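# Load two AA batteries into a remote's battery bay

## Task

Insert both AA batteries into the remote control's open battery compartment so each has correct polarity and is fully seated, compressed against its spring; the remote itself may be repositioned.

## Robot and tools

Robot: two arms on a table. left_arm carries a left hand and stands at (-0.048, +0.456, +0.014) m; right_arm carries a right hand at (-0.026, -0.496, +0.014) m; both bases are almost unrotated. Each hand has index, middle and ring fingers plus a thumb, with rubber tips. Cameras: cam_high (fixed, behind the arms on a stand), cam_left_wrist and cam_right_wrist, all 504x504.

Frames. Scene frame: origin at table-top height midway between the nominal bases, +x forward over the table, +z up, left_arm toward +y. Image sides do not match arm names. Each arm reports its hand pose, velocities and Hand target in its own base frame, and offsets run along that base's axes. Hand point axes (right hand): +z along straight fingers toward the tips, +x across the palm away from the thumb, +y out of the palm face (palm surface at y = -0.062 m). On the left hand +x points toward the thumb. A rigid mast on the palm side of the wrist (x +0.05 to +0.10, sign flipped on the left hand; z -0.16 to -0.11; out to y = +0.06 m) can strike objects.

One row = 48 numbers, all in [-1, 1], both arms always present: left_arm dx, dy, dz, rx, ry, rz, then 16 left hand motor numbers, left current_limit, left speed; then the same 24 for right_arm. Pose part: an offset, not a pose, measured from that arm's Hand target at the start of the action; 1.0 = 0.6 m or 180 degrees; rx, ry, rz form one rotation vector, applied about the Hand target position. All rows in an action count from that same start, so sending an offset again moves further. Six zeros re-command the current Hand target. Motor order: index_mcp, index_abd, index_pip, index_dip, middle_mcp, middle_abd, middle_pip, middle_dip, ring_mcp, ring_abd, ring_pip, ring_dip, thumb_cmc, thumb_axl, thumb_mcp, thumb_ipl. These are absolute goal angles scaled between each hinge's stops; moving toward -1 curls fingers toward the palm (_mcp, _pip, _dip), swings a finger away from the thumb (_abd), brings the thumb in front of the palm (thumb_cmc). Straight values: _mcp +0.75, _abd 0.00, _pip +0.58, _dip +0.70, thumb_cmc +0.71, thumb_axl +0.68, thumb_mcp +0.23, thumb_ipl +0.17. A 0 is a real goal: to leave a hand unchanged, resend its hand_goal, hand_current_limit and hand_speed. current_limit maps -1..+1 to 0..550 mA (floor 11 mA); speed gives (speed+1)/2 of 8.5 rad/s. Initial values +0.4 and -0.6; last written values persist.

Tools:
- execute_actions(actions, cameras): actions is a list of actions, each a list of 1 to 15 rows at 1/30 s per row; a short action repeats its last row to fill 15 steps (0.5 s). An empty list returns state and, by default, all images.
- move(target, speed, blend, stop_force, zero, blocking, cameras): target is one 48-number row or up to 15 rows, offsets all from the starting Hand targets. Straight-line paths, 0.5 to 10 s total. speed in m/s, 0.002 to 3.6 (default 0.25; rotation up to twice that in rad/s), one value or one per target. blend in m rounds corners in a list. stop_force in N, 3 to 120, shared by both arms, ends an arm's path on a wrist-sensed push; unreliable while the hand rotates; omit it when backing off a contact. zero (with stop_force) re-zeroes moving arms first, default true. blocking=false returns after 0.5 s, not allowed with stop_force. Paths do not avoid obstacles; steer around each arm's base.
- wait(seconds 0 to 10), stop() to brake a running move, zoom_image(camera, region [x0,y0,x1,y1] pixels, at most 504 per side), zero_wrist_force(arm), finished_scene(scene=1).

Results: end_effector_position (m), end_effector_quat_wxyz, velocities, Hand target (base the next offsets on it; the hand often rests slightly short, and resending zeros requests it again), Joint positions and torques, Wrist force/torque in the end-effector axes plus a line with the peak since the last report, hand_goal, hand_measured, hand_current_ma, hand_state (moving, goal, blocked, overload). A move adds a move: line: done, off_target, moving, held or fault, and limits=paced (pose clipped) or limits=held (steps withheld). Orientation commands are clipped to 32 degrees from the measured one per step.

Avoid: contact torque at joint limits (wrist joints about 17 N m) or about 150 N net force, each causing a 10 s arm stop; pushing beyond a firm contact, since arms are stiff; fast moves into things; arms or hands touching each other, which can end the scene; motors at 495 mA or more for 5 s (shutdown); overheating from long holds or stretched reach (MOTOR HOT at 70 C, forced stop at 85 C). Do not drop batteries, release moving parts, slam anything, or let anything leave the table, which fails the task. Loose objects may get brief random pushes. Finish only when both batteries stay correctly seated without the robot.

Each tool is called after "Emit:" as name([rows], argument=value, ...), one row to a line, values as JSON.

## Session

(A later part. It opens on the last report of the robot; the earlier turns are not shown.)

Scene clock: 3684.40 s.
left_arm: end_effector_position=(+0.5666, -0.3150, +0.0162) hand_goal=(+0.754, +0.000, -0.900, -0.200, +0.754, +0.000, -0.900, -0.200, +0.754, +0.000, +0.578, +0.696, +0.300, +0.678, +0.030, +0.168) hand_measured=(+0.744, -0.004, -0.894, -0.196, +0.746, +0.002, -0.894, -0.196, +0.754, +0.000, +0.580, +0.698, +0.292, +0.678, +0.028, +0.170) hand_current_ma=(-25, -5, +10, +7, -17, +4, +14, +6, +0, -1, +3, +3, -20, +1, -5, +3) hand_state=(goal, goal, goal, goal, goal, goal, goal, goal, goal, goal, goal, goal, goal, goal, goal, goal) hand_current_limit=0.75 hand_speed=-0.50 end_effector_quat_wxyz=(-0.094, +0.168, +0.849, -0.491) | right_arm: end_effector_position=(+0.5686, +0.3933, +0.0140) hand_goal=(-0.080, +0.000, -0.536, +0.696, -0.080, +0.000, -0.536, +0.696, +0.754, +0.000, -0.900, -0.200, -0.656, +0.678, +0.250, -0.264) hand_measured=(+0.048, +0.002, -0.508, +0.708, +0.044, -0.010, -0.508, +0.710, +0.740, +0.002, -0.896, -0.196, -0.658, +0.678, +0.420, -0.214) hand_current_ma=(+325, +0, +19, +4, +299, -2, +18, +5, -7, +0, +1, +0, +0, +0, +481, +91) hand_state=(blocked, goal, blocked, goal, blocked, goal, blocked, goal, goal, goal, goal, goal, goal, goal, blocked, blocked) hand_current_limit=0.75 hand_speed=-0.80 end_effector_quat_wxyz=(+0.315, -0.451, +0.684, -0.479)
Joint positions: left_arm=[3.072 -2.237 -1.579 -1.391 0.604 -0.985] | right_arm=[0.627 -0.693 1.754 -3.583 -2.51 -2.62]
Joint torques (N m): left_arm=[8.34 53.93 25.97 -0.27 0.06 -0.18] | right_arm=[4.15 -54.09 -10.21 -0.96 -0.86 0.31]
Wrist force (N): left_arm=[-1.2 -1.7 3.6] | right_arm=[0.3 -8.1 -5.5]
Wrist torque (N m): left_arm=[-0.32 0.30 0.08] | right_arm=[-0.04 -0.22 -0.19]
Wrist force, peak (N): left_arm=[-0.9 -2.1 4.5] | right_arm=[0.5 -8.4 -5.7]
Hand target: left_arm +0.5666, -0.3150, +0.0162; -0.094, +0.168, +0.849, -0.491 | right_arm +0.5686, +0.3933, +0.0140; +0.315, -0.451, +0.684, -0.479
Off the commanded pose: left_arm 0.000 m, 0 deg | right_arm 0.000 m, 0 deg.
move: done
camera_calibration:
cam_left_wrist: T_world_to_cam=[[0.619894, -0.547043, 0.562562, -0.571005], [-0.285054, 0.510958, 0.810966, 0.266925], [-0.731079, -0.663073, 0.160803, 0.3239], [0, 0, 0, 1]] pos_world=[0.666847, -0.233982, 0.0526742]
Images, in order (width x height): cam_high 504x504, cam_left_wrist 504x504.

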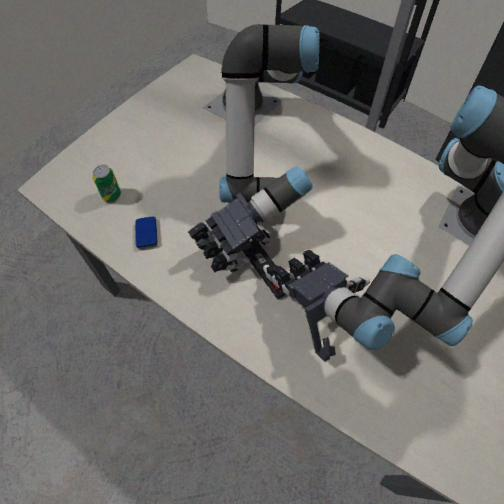

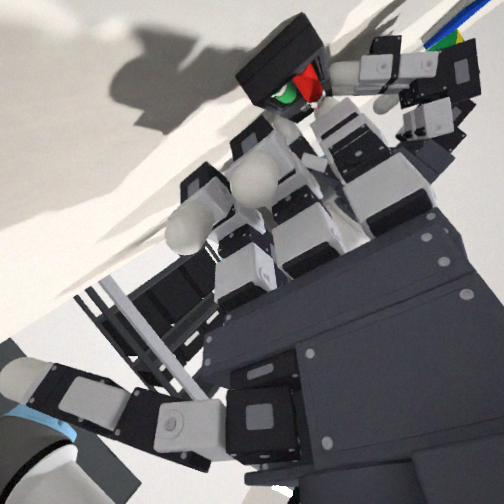

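Emit:
move([
  [0,0,0.035,0,0,0, 0.754,0,-0.9,-0.2, 0.754,0,-0.9,-0.2, 0.754,0,0.577,0.696, 0.3,0.678,0.03,0.168, 0.75,-0.5, 0,0,0,0,0,0,-0.08,0,-0.536,0.696,-0.08,0,-0.536,0.696,0.754,0,-0.9,-0.2,-0.657,0.678,0.25,-0.265,0.75,-0.8],
  [-0.0177,-0.0420,0.1518,0.1548,-0.0618,0, 0.754,0,-0.9,-0.2, 0.754,0,-0.9,-0.2, 0.754,0,0.358,0.696, 0.3,0.678,0.03,0.168, 0.75,-0.5, 0,0,0,0,0,0,-0.08,0,-0.536,0.696,-0.08,0,-0.536,0.696,0.754,0,-0.9,-0.2,-0.657,0.678,0.25,-0.265,0.75,-0.8],
], speed=0.1, blend=[0.01,0], cameras=["all"])

Emit:
zoom_image(camera="cam_high", region=[250, 250, 300, 300])

Scene clock: 3726.87 s.
left_arm: end_effector_position=(+0.5560, -0.3402, +0.1073) hand_goal=(+0.754, +0.000, -0.900, -0.200, +0.754, +0.000, -0.900, -0.200, +0.754, +0.000, +0.358, +0.696, +0.300, +0.678, +0.030, +0.168) hand_measured=(+0.748, -0.004, -0.894, -0.196, +0.748, +0.002, -0.894, -0.198, +0.746, +0.000, +0.360, +0.698, +0.292, +0.678, +0.028, +0.170) hand_current_ma=(-15, -5, +10, +7, -16, +4, +14, +5, -17, -1, +3, +3, -20, +1, -5, +3) hand_state=(goal, goal, goal, goal, goal, goal, goal, goal, goal, goal, goal, goal, goal, goal, goal, goal) hand_current_limit=0.75 hand_speed=-0.50 end_effector_quat_wxyz=(-0.050, +0.187, +0.948, -0.254) | right_arm: end_effector_position=(+0.5686, +0.3933, +0.0140) hand_goal=(-0.080, +0.000, -0.536, +0.696, -0.080, +0.000, -0.536, +0.696, +0.754, +0.000, -0.900, -0.200, -0.656, +0.678, +0.250, -0.264) hand_measured=(+0.048, +0.002, -0.508, +0.708, +0.044, -0.010, -0.508, +0.710, +0.740, +0.002, -0.896, -0.196, -0.658, +0.678, +0.420, -0.214) hand_current_ma=(+325, +0, +19, +4, +299, -2, +18, +5, -7, +0, +1, +0, +0, +0, +481, +91) hand_state=(blocked, goal, blocked, goal, blocked, goal, blocked, goal, goal, goal, goal, goal, goal, goal, blocked, blocked) hand_current_limit=0.75 hand_speed=-0.80 end_effector_quat_wxyz=(+0.315, -0.451, +0.684, -0.479)
Joint positions: left_arm=[2.859 -2.08 -1.535 -1.159 1.05 -1.447] | right_arm=[0.627 -0.693 1.754 -3.583 -2.51 -2.62]
Joint torques (N m): left_arm=[10.72 32.13 6.84 0.27 -1.48 -0.61] | right_arm=[4.24 -54.32 -9.99 -1.28 -1.04 0.36]
Wrist force (N): left_arm=[-1.0 -1.2 4.1] | right_arm=[0.6 -8.1 -5.3]
Wrist torque (N m): left_arm=[-0.38 0.29 0.06] | right_arm=[-0.06 -0.26 -0.17]
Wrist force, peak (N): left_arm=[-1.3 -1.2 4.3] | right_arm=[0.8 -8.4 -5.6]
Hand target: left_arm +0.5560, -0.3402, +0.1073; -0.050, +0.187, +0.948, -0.254 | right_arm +0.5686, +0.3933, +0.0140; +0.315, -0.451, +0.684, -0.479
Off the commanded pose: left_arm 0.000 m, 0 deg | right_arm 0.000 m, 0 deg.
move: done
camera_calibration:
cam_left_wrist: T_world_to_cam=[[0.529308, -0.773671, 0.348232, -0.633239], [-0.453802, 0.0886303, 0.886684, 0.144987], [-0.716866, -0.627357, -0.304181, 0.338892], [0, 0, 0, 1]] pos_world=[0.643914, -0.290163, 0.195041]
cam_right_wrist: T_world_to_cam=[[0.0767155, 0.804084, -0.589545, -0.321502], [-0.315302, 0.580508, 0.75073, -0.112143], [0.945886, 0.128292, 0.298063, -0.466182], [0, 0, 0, 1]] pos_world=[0.43026, 0.383422, 0.0336007]

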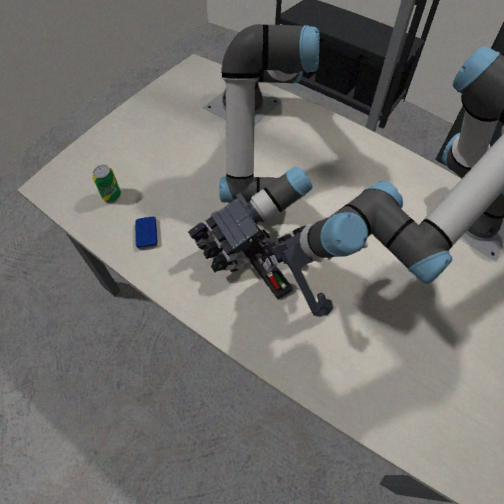

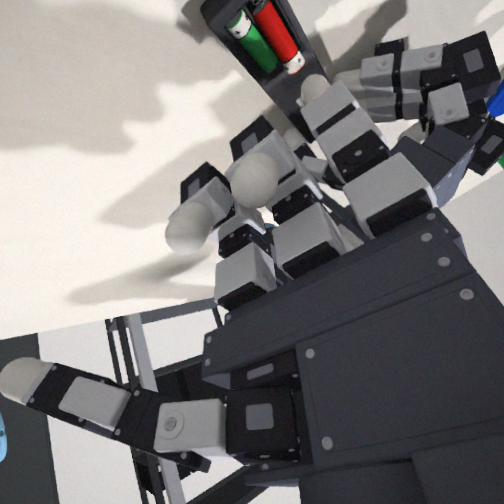

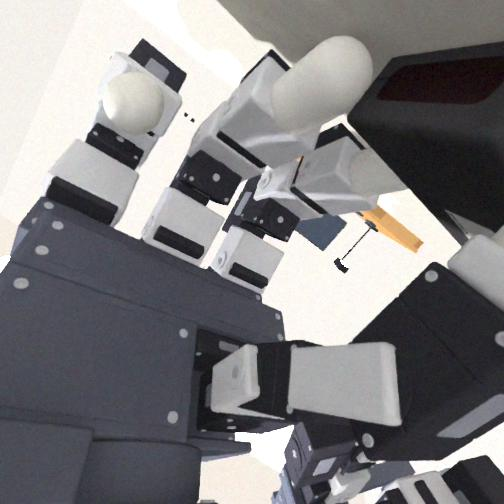

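Scaled by 10.080.

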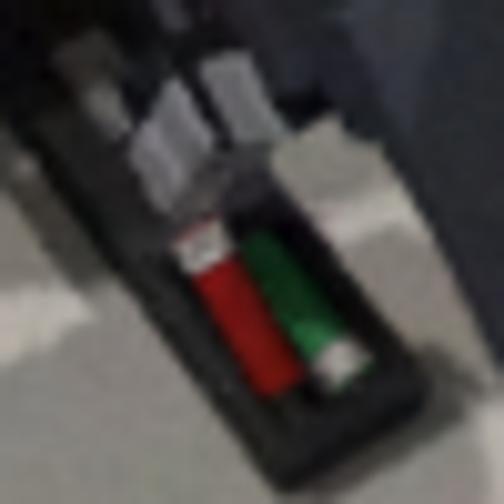

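Emit:
zoom_image(camera="cam_left_wrist", region=[200, 0, 340, 140])

Emit:
zoom_image(camera="cam_high", region=[262, 262, 292, 292])

Scaled by 3.600.

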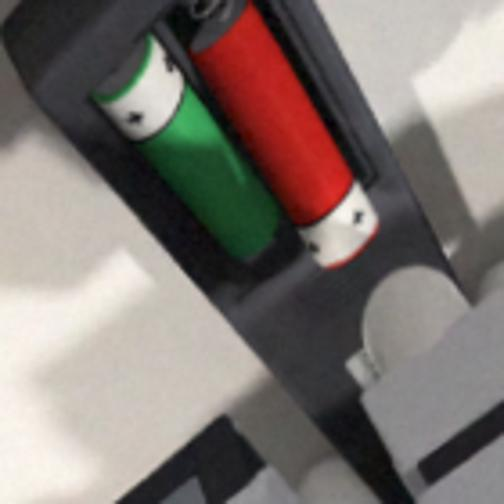

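Scaled by 16.800.

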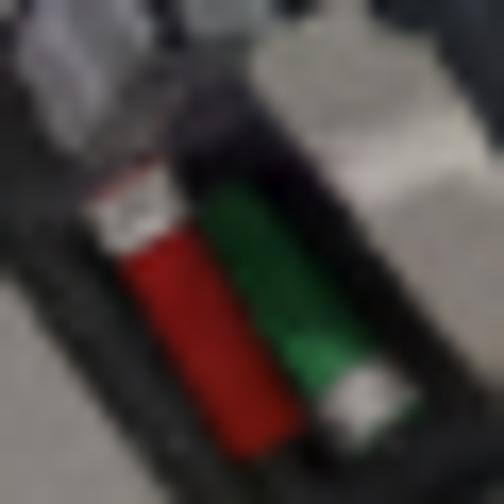

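Emit:
zoom_image(camera="cam_high", region=[258, 258, 278, 278])

Scaled by 25.200.

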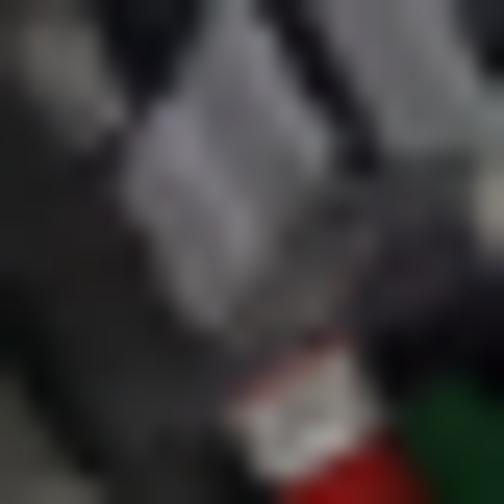

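Emit:
move([
  [-0.0040,-0.0101,0,0,0,0, 0.754,0,-0.9,-0.2, 0.754,0,-0.9,-0.2, 0.754,0,0.358,0.696, 0.3,0.678,0.03,0.168, 0.75,-0.5, 0,0,0,0,0,0,-0.08,0,-0.536,0.696,-0.08,0,-0.536,0.696,0.754,0,-0.9,-0.2,-0.657,0.678,0.25,-0.265,0.75,-0.8],
  [-0.0040,-0.0101,-0.030,0,0,0, 0.754,0,-0.9,-0.2, 0.754,0,-0.9,-0.2, 0.754,0,0.358,0.696, 0.3,0.678,0.03,0.168, 0.75,-0.5, 0,0,0,0,0,0,-0.08,0,-0.536,0.696,-0.08,0,-0.536,0.696,0.754,0,-0.9,-0.2,-0.657,0.678,0.25,-0.265,0.75,-0.8],
], speed=0.015, stop_force=3, cameras=["cam_high","cam_left_wrist"])

Emit:
zoom_image(camera="cam_high", region=[262, 262, 292, 292])

Emit:
zoom_image(camera="cam_left_wrist", region=[200, 0, 340, 140])

Scene clock: 3787.57 s.
left_arm: end_effector_position=(+0.5536, -0.3462, +0.0893) hand_goal=(+0.754, +0.000, -0.900, -0.200, +0.754, +0.000, -0.900, -0.200, +0.754, +0.000, +0.358, +0.696, +0.300, +0.678, +0.030, +0.168) hand_measured=(+0.748, -0.004, -0.894, -0.196, +0.748, +0.002, -0.894, -0.198, +0.748, +0.000, +0.360, +0.698, +0.292, +0.678, +0.028, +0.170) hand_current_ma=(-14, -5, +10, +7, -15, +4, +14, +5, -12, -1, +3, +3, -20, +1, -5, +3) hand_state=(goal, goal, goal, goal, goal, goal, goal, goal, goal, goal, goal, goal, goal, goal, goal, goal) hand_current_limit=0.75 hand_speed=-0.50 end_effector_quat_wxyz=(-0.050, +0.187, +0.948, -0.254) | right_arm: end_effector_position=(+0.5686, +0.3933, +0.0140) hand_goal=(-0.080, +0.000, -0.536, +0.696, -0.080, +0.000, -0.536, +0.696, +0.754, +0.000, -0.900, -0.200, -0.656, +0.678, +0.250, -0.264) hand_measured=(+0.048, +0.002, -0.508, +0.708, +0.044, -0.010, -0.508, +0.710, +0.740, +0.002, -0.896, -0.196, -0.658, +0.678, +0.420, -0.214) hand_current_ma=(+325, +0, +19, +4, +299, -2, +18, +5, -7, +0, +1, +0, +0, +0, +481, +91) hand_state=(blocked, goal, blocked, goal, blocked, goal, blocked, goal, goal, goal, goal, goal, goal, goal, blocked, blocked) hand_current_limit=0.75 hand_speed=-0.80 end_effector_quat_wxyz=(+0.315, -0.451, +0.684, -0.479)
Joint positions: left_arm=[2.849 -2.102 -1.553 -1.113 1.05 -1.458] | right_arm=[0.627 -0.693 1.754 -3.583 -2.51 -2.62]
Joint torques (N m): left_arm=[7.77 51.85 37.08 0.07 0.09 0.09] | right_arm=[4.55 -54.29 -10.11 -1.16 -0.94 0.24]
Wrist force (N): left_arm=[-1.1 -1.2 4.3] | right_arm=[0.6 -8.4 -5.3]
Wrist torque (N m): left_arm=[-0.36 0.31 0.06] | right_arm=[-0.10 -0.26 -0.18]
Wrist force, peak (N): left_arm=[-1.2 -1.2 4.4] | right_arm=[0.7 -8.5 -5.4]
Hand target: left_arm +0.5536, -0.3462, +0.0893; -0.050, +0.187, +0.948, -0.254 | right_arm +0.5686, +0.3933, +0.0140; +0.315, -0.451, +0.684, -0.479
Off the commanded pose: left_arm 0.000 m, 0 deg | right_arm 0.000 m, 0 deg.
move: done
camera_calibration:
cam_left_wrist: T_world_to_cam=[[0.529381, -0.773644, 0.348181, -0.630373], [-0.453796, 0.0885418, 0.886696, 0.160358], [-0.716816, -0.627403, -0.304204, 0.327891], [0, 0, 0, 1]] pos_world=[0.641514, -0.296163, 0.177041]
Images, in order (width x height): cam_high 504x504, cam_left_wrist 504x504.

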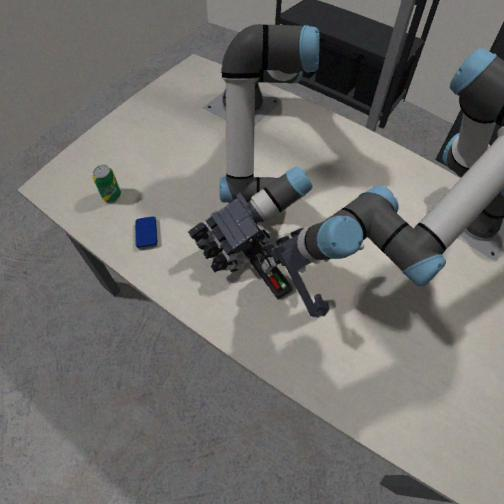

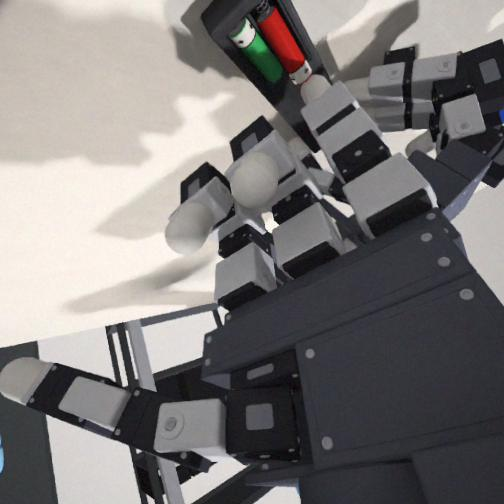

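Scaled by 16.800.

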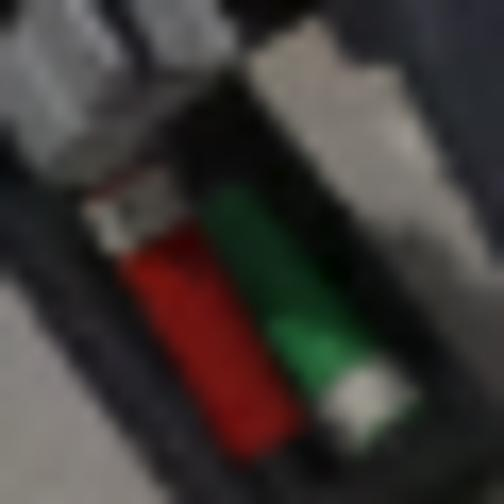

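Scaled by 3.600.

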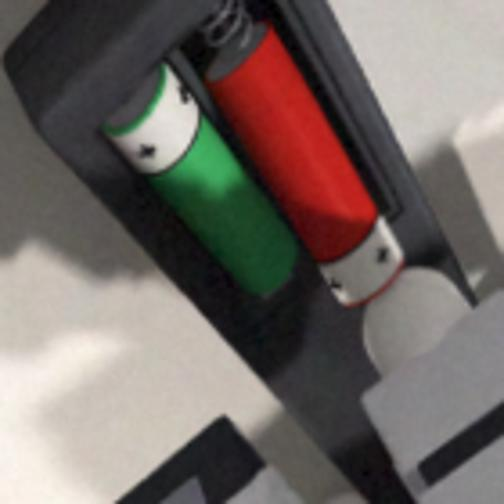

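Emit:
zoom_image(camera="cam_high", region=[258, 256, 276, 274])

Emit:
zoom_image(camera="cam_left_wrist", region=[280, 50, 350, 120])

Scaled by 28.000.

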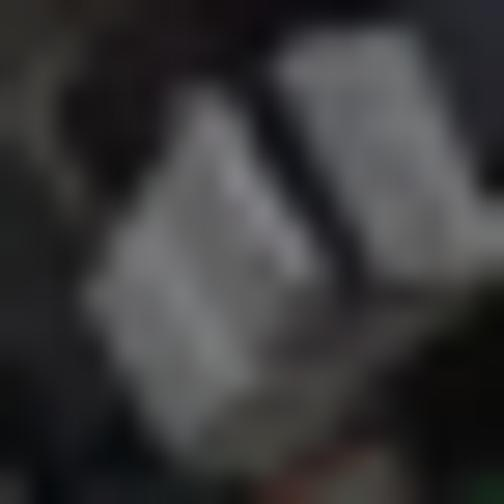

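Scaled by 7.200.

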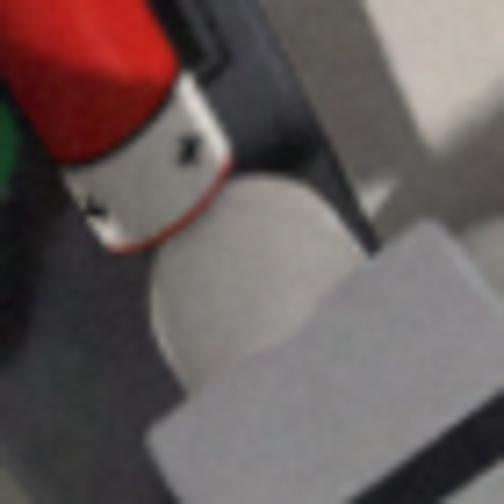

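Emit:
move([
  [-0.0039,0.0015,0,0,0,0, 0.754,0,-0.9,-0.2, 0.754,0,-0.9,-0.2, 0.754,0,0.358,0.696, 0.3,0.678,0.03,0.168, 0.75,-0.5, 0,0,0,0,0,0,-0.08,0,-0.536,0.696,-0.08,0,-0.536,0.696,0.754,0,-0.9,-0.2,-0.657,0.678,0.25,-0.265,0.75,-0.8],
  [-0.0008,0.0093,0,0,0,0, 0.754,0,-0.9,-0.2, 0.754,0,-0.9,-0.2, 0.754,0,0.358,0.696, 0.3,0.678,0.03,0.168, 0.75,-0.5, 0,0,0,0,0,0,-0.08,0,-0.536,0.696,-0.08,0,-0.536,0.696,0.754,0,-0.9,-0.2,-0.657,0.678,0.25,-0.265,0.75,-0.8],
], speed=0.01, stop_force=3, cameras=["cam_high","cam_left_wrist"])

Emit:
zoom_image(camera="cam_left_wrist", region=[240, 0, 350, 110])

Scene clock: 3817.97 s.
left_arm: end_effector_position=(+0.5531, -0.3406, +0.0893) hand_goal=(+0.754, +0.000, -0.900, -0.200, +0.754, +0.000, -0.900, -0.200, +0.754, +0.000, +0.358, +0.696, +0.300, +0.678, +0.030, +0.168) hand_measured=(+0.748, -0.004, -0.894, -0.196, +0.748, +0.002, -0.894, -0.198, +0.766, +0.000, +0.366, +0.700, +0.292, +0.678, +0.028, +0.170) hand_current_ma=(-14, -5, +10, +7, -15, +4, +14, +5, +32, -1, +19, +6, -20, +1, -5, +3) hand_state=(goal, goal, goal, goal, goal, goal, goal, goal, goal, goal, goal, goal, goal, goal, goal, goal) hand_current_limit=0.75 hand_speed=-0.50 end_effector_quat_wxyz=(-0.050, +0.187, +0.948, -0.254) | right_arm: end_effector_position=(+0.5686, +0.3933, +0.0140) hand_goal=(-0.080, +0.000, -0.536, +0.696, -0.080, +0.000, -0.536, +0.696, +0.754, +0.000, -0.900, -0.200, -0.656, +0.678, +0.250, -0.264) hand_measured=(+0.048, +0.002, -0.508, +0.708, +0.044, -0.010, -0.508, +0.710, +0.740, +0.002, -0.896, -0.196, -0.658, +0.678, +0.420, -0.214) hand_current_ma=(+325, +0, +19, +4, +299, -2, +18, +5, -7, +0, +1, +0, +0, +0, +481, +91) hand_state=(blocked, goal, blocked, goal, blocked, goal, blocked, goal, goal, goal, goal, goal, goal, goal, blocked, blocked) hand_current_limit=0.75 hand_speed=-0.80 end_effector_quat_wxyz=(+0.315, -0.451, +0.684, -0.479)
Joint positions: left_arm=[2.857 -2.095 -1.563 -1.115 1.05 -1.449] | right_arm=[0.627 -0.693 1.754 -3.583 -2.51 -2.62]
Joint torques (N m): left_arm=[-10.26 46.55 11.62 3.68 1.34 -1.06] | right_arm=[3.47 -54.28 -10.73 -1.21 -0.96 0.3]
Wrist force (N): left_arm=[-0.8 -2.0 4.6] | right_arm=[0.6 -7.7 -5.2]
Wrist torque (N m): left_arm=[-0.32 0.29 0.14] | right_arm=[-0.01 -0.26 -0.16]
Wrist force, peak (N): left_arm=[-0.9 -2.3 4.7] | right_arm=[0.4 -8.5 -5.6]
Hand target: left_arm +0.5531, -0.3406, +0.0893; -0.050, +0.187, +0.948, -0.254 | right_arm +0.5686, +0.3933, +0.0140; +0.315, -0.451, +0.684, -0.479
Off the commanded pose: left_arm 0.000 m, 0 deg | right_arm 0.000 m, 0 deg.
move: done
camera_calibration:
cam_left_wrist: T_world_to_cam=[[0.529513, -0.773608, 0.34806, -0.625881], [-0.453715, 0.08841, 0.886751, 0.159581], [-0.716769, -0.627467, -0.304183, 0.331066], [0, 0, 0, 1]] pos_world=[0.641115, -0.290562, 0.177041]
Images, in order (width x height): cam_high 504x504, cam_left_wrist 504x504.

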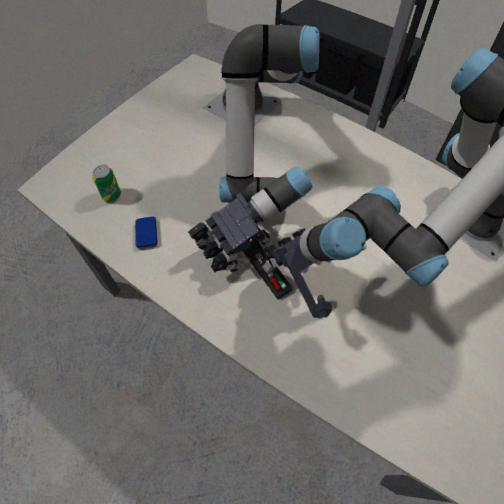

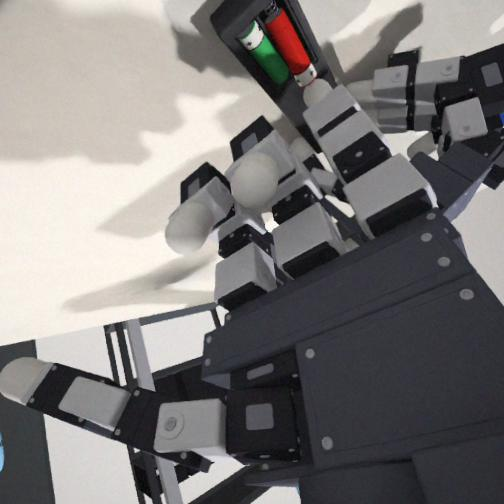

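Scaled by 4.582.

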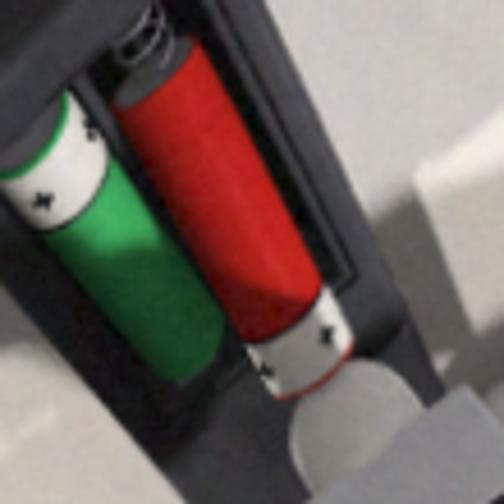

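Emit:
move(target=[0,0,0,0,0,0, 0.754,0,-0.9,-0.2, 0.754,0,-0.9,-0.2, 0.62,0,0.28,0.65, 0.3,0.678,0.03,0.168, 0.75,-0.8, 0,0,0,0,0,0,-0.08,0,-0.536,0.696,-0.08,0,-0.536,0.696,0.754,0,-0.9,-0.2,-0.657,0.678,0.25,-0.265,0.75,-0.8], speed=0.01, cameras=["cam_left_wrist"])

Emit:
zoom_image(camera="cam_left_wrist", region=[240, 0, 350, 110])

Scene clock: 3831.13 s.
left_arm: end_effector_position=(+0.5531, -0.3406, +0.0893) hand_goal=(+0.754, +0.000, -0.900, -0.200, +0.754, +0.000, -0.900, -0.200, +0.620, +0.000, +0.280, +0.650, +0.300, +0.678, +0.030, +0.168) hand_measured=(+0.748, -0.004, -0.894, -0.196, +0.748, +0.002, -0.894, -0.198, +0.766, +0.000, +0.348, +0.678, +0.292, +0.678, +0.028, +0.170) hand_current_ma=(-14, -5, +10, +7, -15, +4, +14, +5, +481, -1, +239, +85, -20, +1, -5, +3) hand_state=(goal, goal, goal, goal, goal, goal, goal, goal, blocked, goal, blocked, blocked, goal, goal, goal, goal) hand_current_limit=0.75 hand_speed=-0.80 end_effector_quat_wxyz=(-0.050, +0.187, +0.948, -0.254) | right_arm: end_effector_position=(+0.5686, +0.3933, +0.0140) hand_goal=(-0.080, +0.000, -0.536, +0.696, -0.080, +0.000, -0.536, +0.696, +0.754, +0.000, -0.900, -0.200, -0.656, +0.678, +0.250, -0.264) hand_measured=(+0.048, +0.002, -0.508, +0.708, +0.044, -0.010, -0.508, +0.710, +0.740, +0.002, -0.896, -0.196, -0.658, +0.678, +0.420, -0.214) hand_current_ma=(+325, +0, +19, +4, +299, -2, +18, +5, -7, +0, +1, +0, +0, +0, +481, +91) hand_state=(blocked, goal, blocked, goal, blocked, goal, blocked, goal, goal, goal, goal, goal, goal, goal, blocked, blocked) hand_current_limit=0.75 hand_speed=-0.80 end_effector_quat_wxyz=(+0.315, -0.451, +0.684, -0.479)
Joint positions: left_arm=[2.857 -2.095 -1.563 -1.115 1.05 -1.449] | right_arm=[0.627 -0.693 1.754 -3.583 -2.51 -2.62]
Joint torques (N m): left_arm=[-10.73 33.12 35.32 3.82 0.81 -1.05] | right_arm=[4.18 -54.16 -10.01 -1.13 -1.09 0.3]
Wrist force (N): left_arm=[-0.9 -4.1 4.8] | right_arm=[-0.5 -8.7 -5.5]
Wrist torque (N m): left_arm=[-0.20 0.35 0.25] | right_arm=[-0.11 -0.21 -0.14]
Wrist force, peak (N): left_arm=[-1.0 -4.3 5.1] | right_arm=[-0.5 -8.7 -5.5]
Hand target: left_arm +0.5531, -0.3406, +0.0893; -0.050, +0.187, +0.948, -0.254 | right_arm +0.5686, +0.3933, +0.0140; +0.315, -0.451, +0.684, -0.479
Off the commanded pose: left_arm 0.000 m, 0 deg | right_arm 0.000 m, 0 deg.
move: done
camera_calibration:
cam_left_wrist: T_world_to_cam=[[0.529373, -0.773669, 0.348139, -0.6259], [-0.45384, 0.0884589, 0.886682, 0.159697], [-0.716794, -0.627385, -0.304294, 0.331062], [0, 0, 0, 1]] pos_world=[0.641115, -0.290663, 0.177041]
Images, in order (width x height): cam_left_wrist 504x504.

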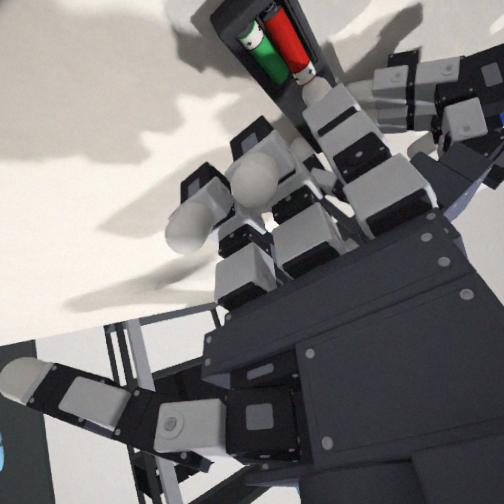

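Scaled by 4.582.

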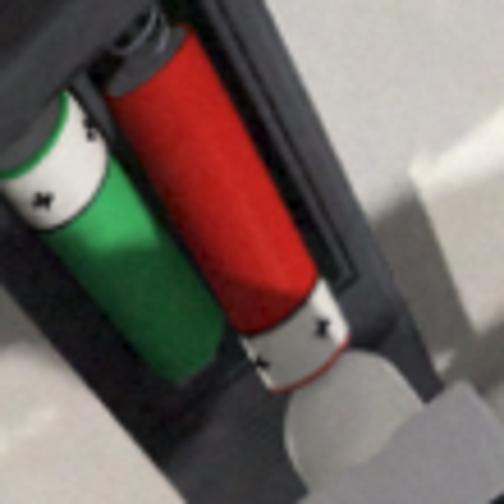

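Emit:
move(target=[0.0025,0.0062,0,0,0,0, 0.754,0,-0.9,-0.2, 0.754,0,-0.9,-0.2, 0.60,0,0.24,0.62, 0.3,0.678,0.03,0.168, 0.75,-0.8, 0,0,0,0,0,0,-0.08,0,-0.536,0.696,-0.08,0,-0.536,0.696,0.754,0,-0.9,-0.2,-0.657,0.678,0.25,-0.265,0.75,-0.8], speed=0.01, stop_force=15, cameras=["cam_left_wrist"])

Emit:
zoom_image(camera="cam_left_wrist", region=[240, 0, 350, 110])

Scene clock: 3841.20 s.
left_arm: end_effector_position=(+0.5546, -0.3369, +0.0893) hand_goal=(+0.754, +0.000, -0.900, -0.200, +0.754, +0.000, -0.900, -0.200, +0.600, +0.000, +0.240, +0.620, +0.300, +0.678, +0.030, +0.168) hand_measured=(+0.748, -0.004, -0.894, -0.196, +0.748, +0.002, -0.894, -0.198, +0.766, +0.002, +0.336, +0.668, +0.292, +0.678, +0.028, +0.170) hand_current_ma=(-14, -5, +10, +7, -15, +4, +14, +5, +481, +4, +364, +158, -20, +1, -5, +3) hand_state=(goal, goal, goal, goal, goal, goal, goal, goal, blocked, goal, blocked, blocked, goal, goal, goal, goal) hand_current_limit=0.75 hand_speed=-0.80 end_effector_quat_wxyz=(-0.050, +0.187, +0.948, -0.254) | right_arm: end_effector_position=(+0.5686, +0.3933, +0.0140) hand_goal=(-0.080, +0.000, -0.536, +0.696, -0.080, +0.000, -0.536, +0.696, +0.754, +0.000, -0.900, -0.200, -0.656, +0.678, +0.250, -0.264) hand_measured=(+0.048, +0.006, -0.508, +0.708, +0.044, -0.010, -0.508, +0.710, +0.740, +0.002, -0.896, -0.196, -0.658, +0.678, +0.420, -0.214) hand_current_ma=(+325, +1, +19, +4, +298, -2, +18, +5, -7, +0, +1, +0, +0, +0, +481, +91) hand_state=(blocked, goal, blocked, goal, blocked, goal, blocked, goal, goal, goal, goal, goal, goal, goal, blocked, blocked) hand_current_limit=0.75 hand_speed=-0.80 end_effector_quat_wxyz=(+0.315, -0.451, +0.684, -0.479)
Joint positions: left_arm=[2.864 -2.094 -1.564 -1.119 1.051 -1.442] | right_arm=[0.627 -0.693 1.754 -3.583 -2.51 -2.62]
Joint torques (N m): left_arm=[-5.82 49.86 7.54 2.96 0.66 -1.36] | right_arm=[4.81 -54.06 -11.42 -1.22 -1.13 0.23]
Wrist force (N): left_arm=[-0.6 -6.5 5.2] | right_arm=[-1.1 -8.5 -5.4]
Wrist torque (N m): left_arm=[-0.10 0.38 0.33] | right_arm=[-0.14 -0.16 -0.12]
Wrist force, peak (N): left_arm=[-0.7 -6.7 5.5] | right_arm=[-1.5 -8.5 -5.9]
Hand target: left_arm +0.5546, -0.3369, +0.0893; -0.050, +0.187, +0.948, -0.254 | right_arm +0.5686, +0.3933, +0.0140; +0.315, -0.451, +0.684, -0.479
Off the commanded pose: left_arm 0.000 m, 0 deg | right_arm 0.000 m, 0 deg.
move: done
camera_calibration:
cam_left_wrist: T_world_to_cam=[[0.529513, -0.773608, 0.34806, -0.623813], [-0.453715, 0.08841, 0.886751, 0.159935], [-0.716769, -0.627467, -0.304183, 0.334463], [0, 0, 0, 1]] pos_world=[0.642615, -0.286862, 0.177041]
Images, in order (width x height): cam_left_wrist 504x504.

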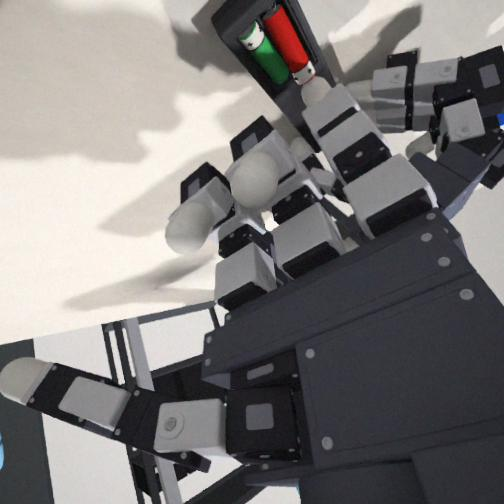

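Scaled by 4.582.

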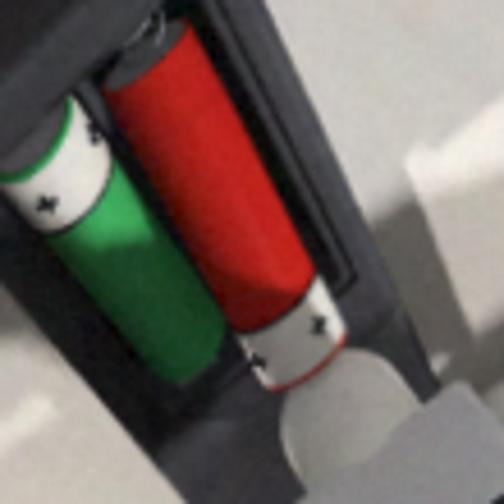

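Emit:
wait(seconds=0, cameras=["cam_high"])

Emit:
zoom_image(camera="cam_high", region=[262, 262, 292, 292])

Emit:
zoom_image(camera="cam_high", region=[250, 250, 300, 300])

Scene clock: 3848.73 s.
left_arm: end_effector_position=(+0.5546, -0.3369, +0.0893) hand_goal=(+0.754, +0.000, -0.900, -0.200, +0.754, +0.000, -0.900, -0.200, +0.600, +0.000, +0.240, +0.620, +0.300, +0.678, +0.030, +0.168) hand_measured=(+0.748, -0.004, -0.894, -0.196, +0.748, +0.002, -0.894, -0.198, +0.766, +0.002, +0.336, +0.668, +0.292, +0.678, +0.028, +0.170) hand_current_ma=(-14, -5, +10, +7, -15, +4, +14, +5, +481, +4, +364, +158, -20, +1, -5, +3) hand_state=(goal, goal, goal, goal, goal, goal, goal, goal, blocked, goal, blocked, blocked, goal, goal, goal, goal) hand_current_limit=0.75 hand_speed=-0.80 end_effector_quat_wxyz=(-0.050, +0.187, +0.948, -0.254) | right_arm: end_effector_position=(+0.5686, +0.3933, +0.0140) hand_goal=(-0.080, +0.000, -0.536, +0.696, -0.080, +0.000, -0.536, +0.696, +0.754, +0.000, -0.900, -0.200, -0.656, +0.678, +0.250, -0.264) hand_measured=(+0.048, +0.006, -0.508, +0.708, +0.044, -0.010, -0.508, +0.710, +0.740, +0.002, -0.896, -0.196, -0.658, +0.678, +0.420, -0.214) hand_current_ma=(+325, +1, +19, +4, +298, -2, +18, +5, -7, +0, +1, +0, +0, +0, +481, +91) hand_state=(blocked, goal, blocked, goal, blocked, goal, blocked, goal, goal, goal, goal, goal, goal, goal, blocked, blocked) hand_current_limit=0.75 hand_speed=-0.80 end_effector_quat_wxyz=(+0.315, -0.451, +0.684, -0.479)
Joint positions: left_arm=[2.864 -2.094 -1.564 -1.119 1.051 -1.442] | right_arm=[0.627 -0.693 1.754 -3.583 -2.51 -2.62]
Joint torques (N m): left_arm=[-9.38 38.82 10.2 3.87 -1.05 -1.18] | right_arm=[3.64 -54.17 -11.13 -1.14 -0.98 0.38]
Wrist force (N): left_arm=[-0.7 -6.4 5.3] | right_arm=[-1.2 -8.5 -5.7]
Wrist torque (N m): left_arm=[-0.11 0.40 0.32] | right_arm=[-0.11 -0.16 -0.12]
Wrist force, peak (N): left_arm=[-0.9 -6.7 5.4] | right_arm=[-1.2 -8.7 -5.7]
Hand target: left_arm +0.5546, -0.3369, +0.0893; -0.050, +0.187, +0.948, -0.254 | right_arm +0.5686, +0.3933, +0.0140; +0.315, -0.451, +0.684, -0.479
Off the commanded pose: left_arm 0.000 m, 0 deg | right_arm 0.000 m, 0 deg.
Images, in order (width x height): cam_high 504x504.

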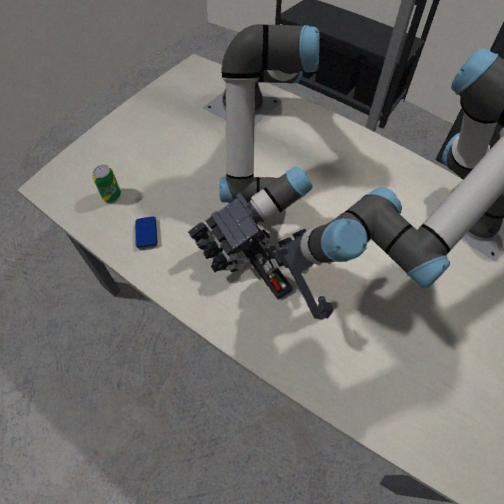

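Scaled by 16.800.

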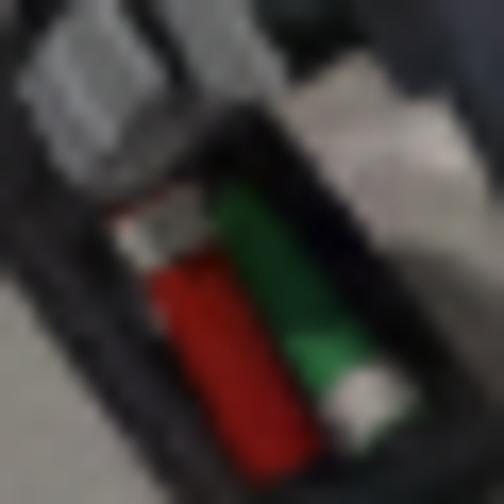

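Scaled by 10.080.

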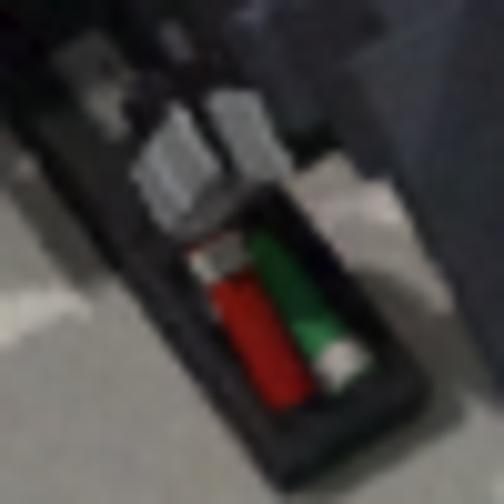

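Emit:
move(target=[0.0019,0.0046,-0.0033,0,0,0, 0.754,0,-0.9,-0.2, 0.754,0,-0.9,-0.2, 0.60,0,0.20,0.60, 0.3,0.678,0.03,0.168, 0.78,-0.8, 0,0,0,0,0,0,-0.08,0,-0.536,0.696,-0.08,0,-0.536,0.696,0.754,0,-0.9,-0.2,-0.657,0.678,0.25,-0.265,0.75,-0.8], speed=0.01, stop_force=15, cameras=["cam_left_wrist","cam_high"])

Emit:
zoom_image(camera="cam_left_wrist", region=[240, 0, 350, 110])

Emit:
zoom_image(camera="cam_high", region=[262, 262, 292, 292])

Scene clock: 3861.77 s.
left_arm: end_effector_position=(+0.5557, -0.3341, +0.0873) hand_goal=(+0.754, +0.000, -0.900, -0.200, +0.754, +0.000, -0.900, -0.200, +0.600, +0.000, +0.200, +0.600, +0.300, +0.678, +0.030, +0.168) hand_measured=(+0.748, -0.004, -0.894, -0.196, +0.748, +0.002, -0.894, -0.198, +0.768, +0.002, +0.334, +0.660, +0.292, +0.678, +0.028, +0.170) hand_current_ma=(-14, -5, +10, +7, -15, +4, +14, +5, +489, +4, +490, +209, -20, +1, -5, +3) hand_state=(goal, goal, goal, goal, goal, goal, goal, goal, blocked, goal, blocked, blocked, goal, goal, goal, goal) hand_current_limit=0.78 hand_speed=-0.80 end_effector_quat_wxyz=(-0.050, +0.187, +0.948, -0.254) | right_arm: end_effector_position=(+0.5686, +0.3933, +0.0140) hand_goal=(-0.080, +0.000, -0.536, +0.696, -0.080, +0.000, -0.536, +0.696, +0.754, +0.000, -0.900, -0.200, -0.656, +0.678, +0.250, -0.264) hand_measured=(+0.048, +0.012, -0.508, +0.708, +0.040, -0.010, -0.508, +0.710, +0.740, +0.002, -0.896, -0.196, -0.656, +0.678, +0.420, -0.214) hand_current_ma=(+325, +3, +19, +4, +287, -2, +19, +5, -7, +0, +1, +0, +0, +0, +481, +91) hand_state=(blocked, goal, blocked, goal, blocked, goal, blocked, goal, goal, goal, goal, goal, goal, goal, blocked, blocked) hand_current_limit=0.75 hand_speed=-0.80 end_effector_quat_wxyz=(+0.315, -0.451, +0.684, -0.479)
Joint positions: left_arm=[2.868 -2.096 -1.567 -1.117 1.051 -1.437] | right_arm=[0.627 -0.693 1.754 -3.583 -2.51 -2.62]
Joint torques (N m): left_arm=[0.39 35.82 15.55 3.23 1.95 -1.33] | right_arm=[3.69 -53.92 -11.7 -1.12 -0.99 0.37]
Wrist force (N): left_arm=[-0.7 -7.5 5.6] | right_arm=[-2.3 -8.8 -5.5]
Wrist torque (N m): left_arm=[-0.10 0.42 0.38] | right_arm=[-0.15 -0.11 -0.09]
Wrist force, peak (N): left_arm=[-0.7 -7.5 5.6] | right_arm=[-2.2 -9.0 -5.7]
Hand target: left_arm +0.5557, -0.3342, +0.0873; -0.050, +0.187, +0.948, -0.254 | right_arm +0.5686, +0.3933, +0.0140; +0.315, -0.451, +0.684, -0.479
Off the commanded pose: left_arm 0.000 m, 0 deg | right_arm 0.000 m, 0 deg.
move: done
camera_calibration:
cam_left_wrist: T_world_to_cam=[[0.529477, -0.773602, 0.348129, -0.62152], [-0.453756, 0.0884701, 0.886724, 0.162008], [-0.71677, -0.627465, -0.304183, 0.336401], [0, 0, 0, 1]] pos_world=[0.643715, -0.284063, 0.175041]
Images, in order (width x height): cam_high 504x504, cam_left_wrist 504x504.

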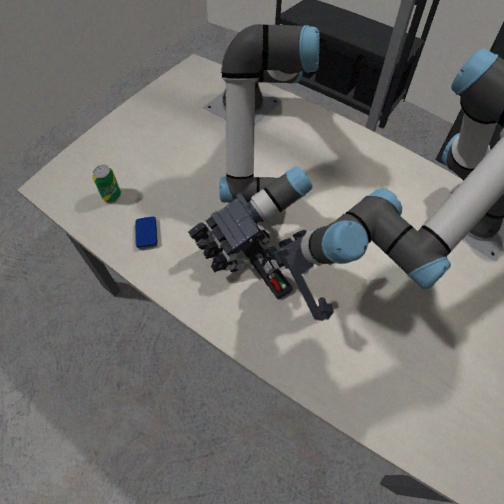

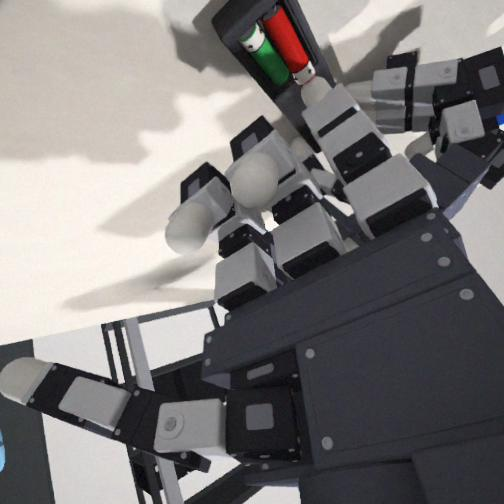

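Scaled by 4.582.

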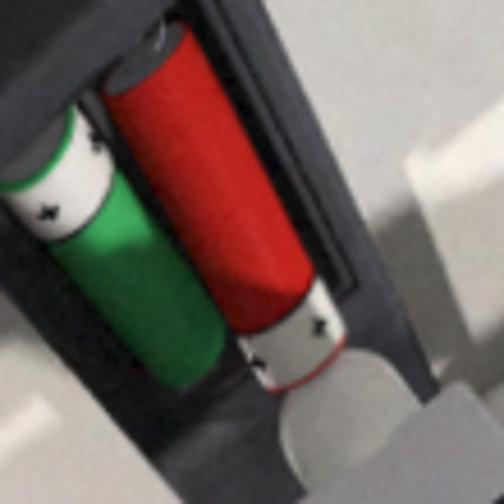

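Scaled by 16.800.

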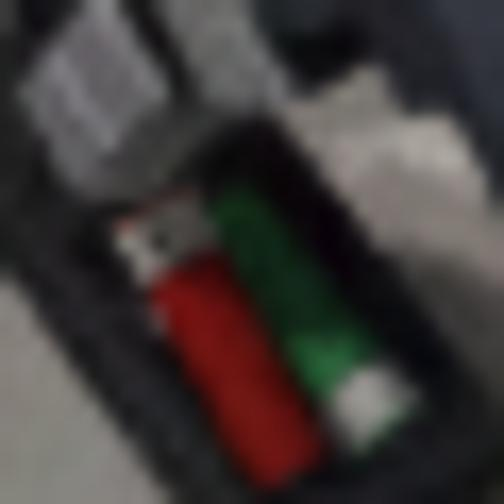

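Emit:
move([
  [0,0,0,0,0,0, 0.754,0,-0.9,-0.2, 0.754,0,-0.9,-0.2, 0.76,0,0.34,0.68, 0.3,0.678,0.03,0.168, 0.75,-0.8, 0,0,0,0,0,0,-0.08,0,-0.536,0.696,-0.08,0,-0.536,0.696,0.754,0,-0.9,-0.2,-0.657,0.678,0.25,-0.265,0.75,-0.8],
  [-0.0074,-0.0186,0,0,0,0, 0.754,0,-0.9,-0.2, 0.754,0,-0.9,-0.2, 0.76,0,0.34,0.68, 0.3,0.678,0.03,0.168, 0.75,-0.8, 0,0,0,0,0,0,-0.08,0,-0.536,0.696,-0.08,0,-0.536,0.696,0.754,0,-0.9,-0.2,-0.657,0.678,0.25,-0.265,0.75,-0.8],
  [-0.0074,-0.0186,0.0333,0,0,0, 0.754,0,-0.9,-0.2, 0.754,0,-0.9,-0.2, 1.0,0,0.095,0.696, 0.3,0.678,0.03,0.168, 0.75,-0.6, 0,0,0,0,0,0,-0.08,0,-0.536,0.696,-0.08,0,-0.536,0.696,0.754,0,-0.9,-0.2,-0.657,0.678,0.25,-0.265,0.75,-0.8],
], speed=0.02, cameras=["cam_left_wrist","cam_high"])

Emit:
zoom_image(camera="cam_left_wrist", region=[210, 0, 350, 140])

Emit:
zoom_image(camera="cam_high", region=[262, 262, 292, 292])

Scene clock: 3899.33 s.
left_arm: end_effector_position=(+0.5513, -0.3453, +0.1073) hand_goal=(+0.754, +0.000, -0.900, -0.200, +0.754, +0.000, -0.900, -0.200, +1.000, +0.000, +0.096, +0.696, +0.300, +0.678, +0.030, +0.168) hand_measured=(+0.748, -0.004, -0.894, -0.196, +0.748, +0.002, -0.894, -0.198, +0.982, +0.002, +0.098, +0.694, +0.292, +0.678, +0.028, +0.170) hand_current_ma=(-14, -5, +10, +7, -15, +4, +14, +5, -49, +4, +3, -4, -20, +1, -5, +3) hand_state=(goal, goal, goal, goal, goal, goal, goal, goal, goal, goal, goal, goal, goal, goal, goal, goal) hand_current_limit=0.75 hand_speed=-0.60 end_effector_quat_wxyz=(-0.050, +0.187, +0.948, -0.254) | right_arm: end_effector_position=(+0.5686, +0.3933, +0.0140) hand_goal=(-0.080, +0.000, -0.536, +0.696, -0.080, +0.000, -0.536, +0.696, +0.754, +0.000, -0.900, -0.200, -0.656, +0.678, +0.250, -0.264) hand_measured=(+0.048, +0.012, -0.508, +0.708, +0.040, -0.010, -0.508, +0.710, +0.740, +0.002, -0.896, -0.196, -0.656, +0.678, +0.420, -0.214) hand_current_ma=(+325, +3, +19, +4, +287, -2, +19, +5, -7, +0, +1, +0, +0, +0, +481, +91) hand_state=(blocked, goal, blocked, goal, blocked, goal, blocked, goal, goal, goal, goal, goal, goal, goal, blocked, blocked) hand_current_limit=0.75 hand_speed=-0.80 end_effector_quat_wxyz=(+0.315, -0.451, +0.684, -0.479)
Joint positions: left_arm=[2.85 -2.077 -1.542 -1.15 1.05 -1.458] | right_arm=[0.627 -0.693 1.754 -3.583 -2.51 -2.62]
Joint torques (N m): left_arm=[8.51 30.59 7.71 4.15 -2.81 0.91] | right_arm=[3.57 -53.68 -12.02 -1.11 -1.07 0.36]
Wrist force (N): left_arm=[-1.0 -1.1 4.3] | right_arm=[-2.4 -8.6 -5.5]
Wrist torque (N m): left_arm=[-0.39 0.29 0.06] | right_arm=[-0.12 -0.10 -0.08]
Wrist force, peak (N): left_arm=[-1.0 -7.6 5.7] | right_arm=[-2.4 -9.0 -5.8]
Hand target: left_arm +0.5513, -0.3453, +0.1073; -0.050, +0.187, +0.948, -0.254 | right_arm +0.5686, +0.3933, +0.0140; +0.315, -0.451, +0.684, -0.479
Off the commanded pose: left_arm 0.000 m, 0 deg | right_arm 0.000 m, 0 deg.
move: done
camera_calibration:
cam_left_wrist: T_world_to_cam=[[0.529357, -0.773666, 0.34817, -0.634802], [-0.453859, 0.0884862, 0.886669, 0.14326], [-0.716794, -0.627384, -0.304294, 0.332394], [0, 0, 0, 1]] pos_world=[0.639315, -0.295263, 0.195141]
Images, in order (width x height): cam_high 504x504, cam_left_wrist 504x504.

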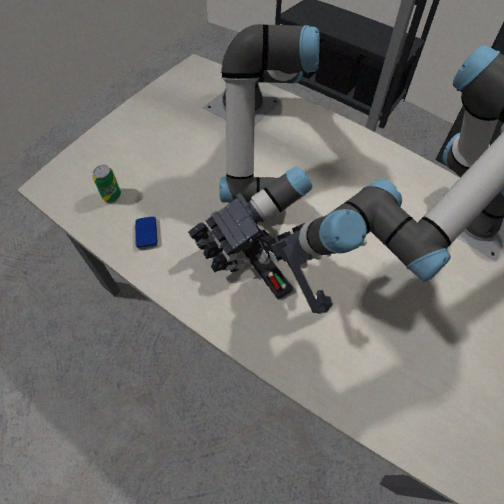

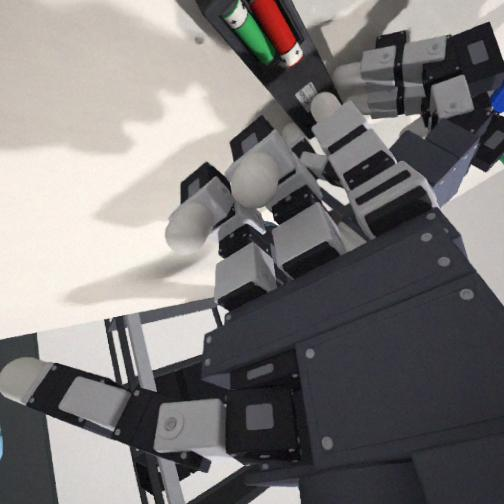

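Scaled by 3.600.

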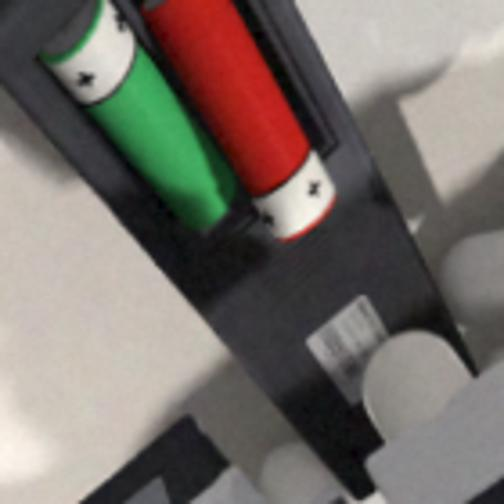

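Scaled by 16.800.

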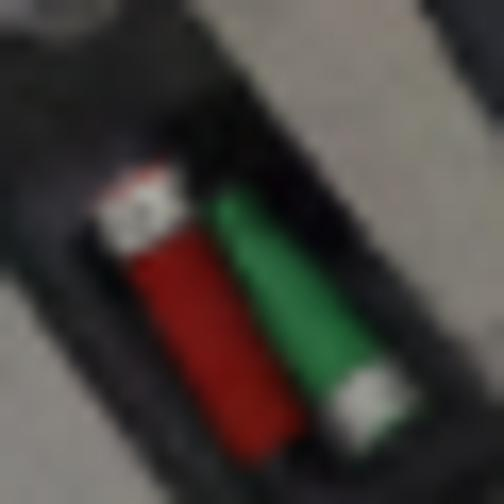

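Emit:
move(target=[0.0056,0.0139,-0.0383,0,0,0, 0.754,0,-0.9,-0.2, 0.754,0,-0.9,-0.2, 1.0,0,0.095,0.696, 0.3,0.678,0.03,0.168, 0.75,-0.6, 0,0,0,0,0,0,-0.08,0,-0.536,0.696,-0.08,0,-0.536,0.696,0.754,0,-0.9,-0.2,-0.657,0.678,0.25,-0.265,0.75,-0.8], speed=0.02, stop_force=3, cameras=["cam_left_wrist","cam_high"])

Emit:
zoom_image(camera="cam_left_wrist", region=[240, 0, 350, 110])

Scene clock: 3909.60 s.
left_arm: end_effector_position=(+0.5546, -0.3370, +0.0843) hand_goal=(+0.754, +0.000, -0.900, -0.200, +0.754, +0.000, -0.900, -0.200, +1.000, +0.000, +0.096, +0.696, +0.300, +0.678, +0.030, +0.168) hand_measured=(+0.748, -0.004, -0.894, -0.196, +0.748, +0.002, -0.894, -0.198, +0.982, +0.002, +0.098, +0.694, +0.292, +0.678, +0.028, +0.170) hand_current_ma=(-14, -5, +10, +7, -15, +4, +14, +5, -49, +4, +3, -4, -20, +1, -5, +3) hand_state=(goal, goal, goal, goal, goal, goal, goal, goal, goal, goal, goal, goal, goal, goal, goal, goal) hand_current_limit=0.75 hand_speed=-0.60 end_effector_quat_wxyz=(-0.050, +0.187, +0.948, -0.254) | right_arm: end_effector_position=(+0.5686, +0.3933, +0.0140) hand_goal=(-0.080, +0.000, -0.536, +0.696, -0.080, +0.000, -0.536, +0.696, +0.754, +0.000, -0.900, -0.200, -0.656, +0.678, +0.250, -0.264) hand_measured=(+0.048, +0.012, -0.508, +0.708, +0.040, -0.010, -0.508, +0.710, +0.740, +0.002, -0.896, -0.196, -0.656, +0.678, +0.420, -0.214) hand_current_ma=(+325, +3, +19, +4, +287, -2, +19, +5, -7, +0, +1, +0, +0, +0, +481, +91) hand_state=(blocked, goal, blocked, goal, blocked, goal, blocked, goal, goal, goal, goal, goal, goal, goal, blocked, blocked) hand_current_limit=0.75 hand_speed=-0.80 end_effector_quat_wxyz=(+0.315, -0.451, +0.684, -0.479)
Joint positions: left_arm=[2.863 -2.1 -1.569 -1.108 1.051 -1.442] | right_arm=[0.627 -0.693 1.754 -3.583 -2.51 -2.62]
Joint torques (N m): left_arm=[-10.52 52.36 36.9 0.13 0.12 -1.06] | right_arm=[3.01 -54.01 -12 -1.28 -0.7 0.35]
Wrist force (N): left_arm=[-1.1 -0.9 4.2] | right_arm=[-2.3 -8.7 -5.7]
Wrist torque (N m): left_arm=[-0.36 0.30 -0.02] | right_arm=[-0.11 -0.10 -0.07]
Wrist force, peak (N): left_arm=[-1.1 -1.1 4.6] | right_arm=[-2.0 -9.3 -5.7]
Hand target: left_arm +0.5546, -0.3370, +0.0843; -0.050, +0.187, +0.948, -0.254 | right_arm +0.5686, +0.3933, +0.0140; +0.315, -0.451, +0.684, -0.479
Off the commanded pose: left_arm 0.000 m, 0 deg | right_arm 0.000 m, 0 deg.
move: done
camera_calibration:
cam_left_wrist: T_world_to_cam=[[0.529373, -0.773669, 0.348139, -0.622126], [-0.45384, 0.0884589, 0.886682, 0.164395], [-0.716794, -0.627385, -0.304294, 0.332968], [0, 0, 0, 1]] pos_world=[0.642615, -0.286963, 0.172141]
Images, in order (width x height): cam_high 504x504, cam_left_wrist 504x504.

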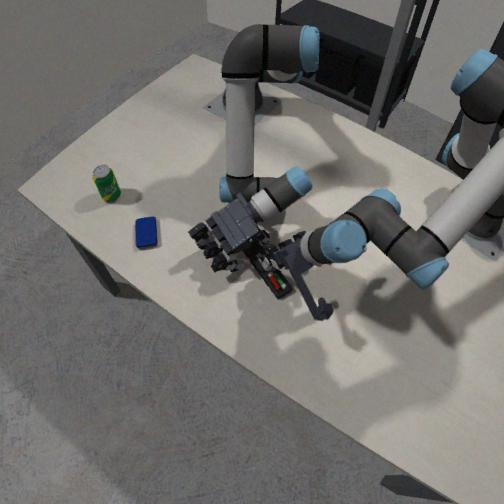

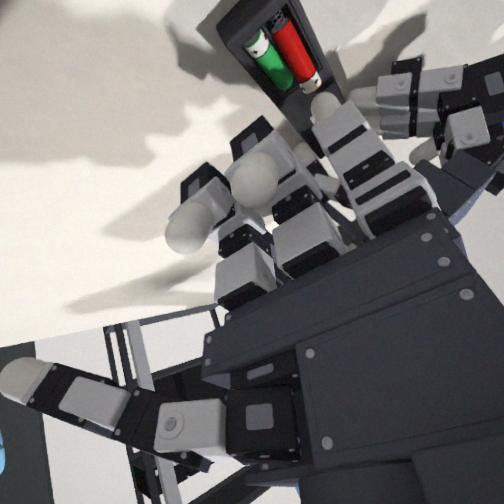

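Scaled by 4.582.

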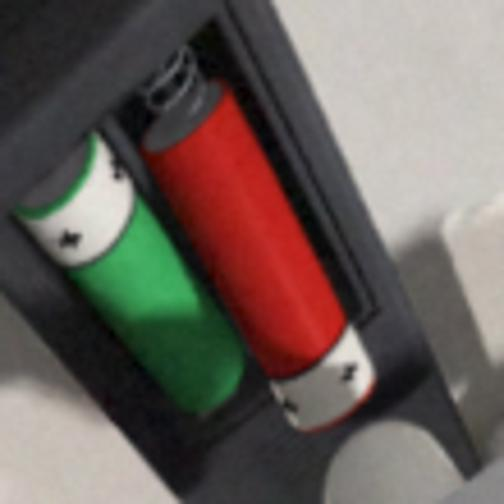

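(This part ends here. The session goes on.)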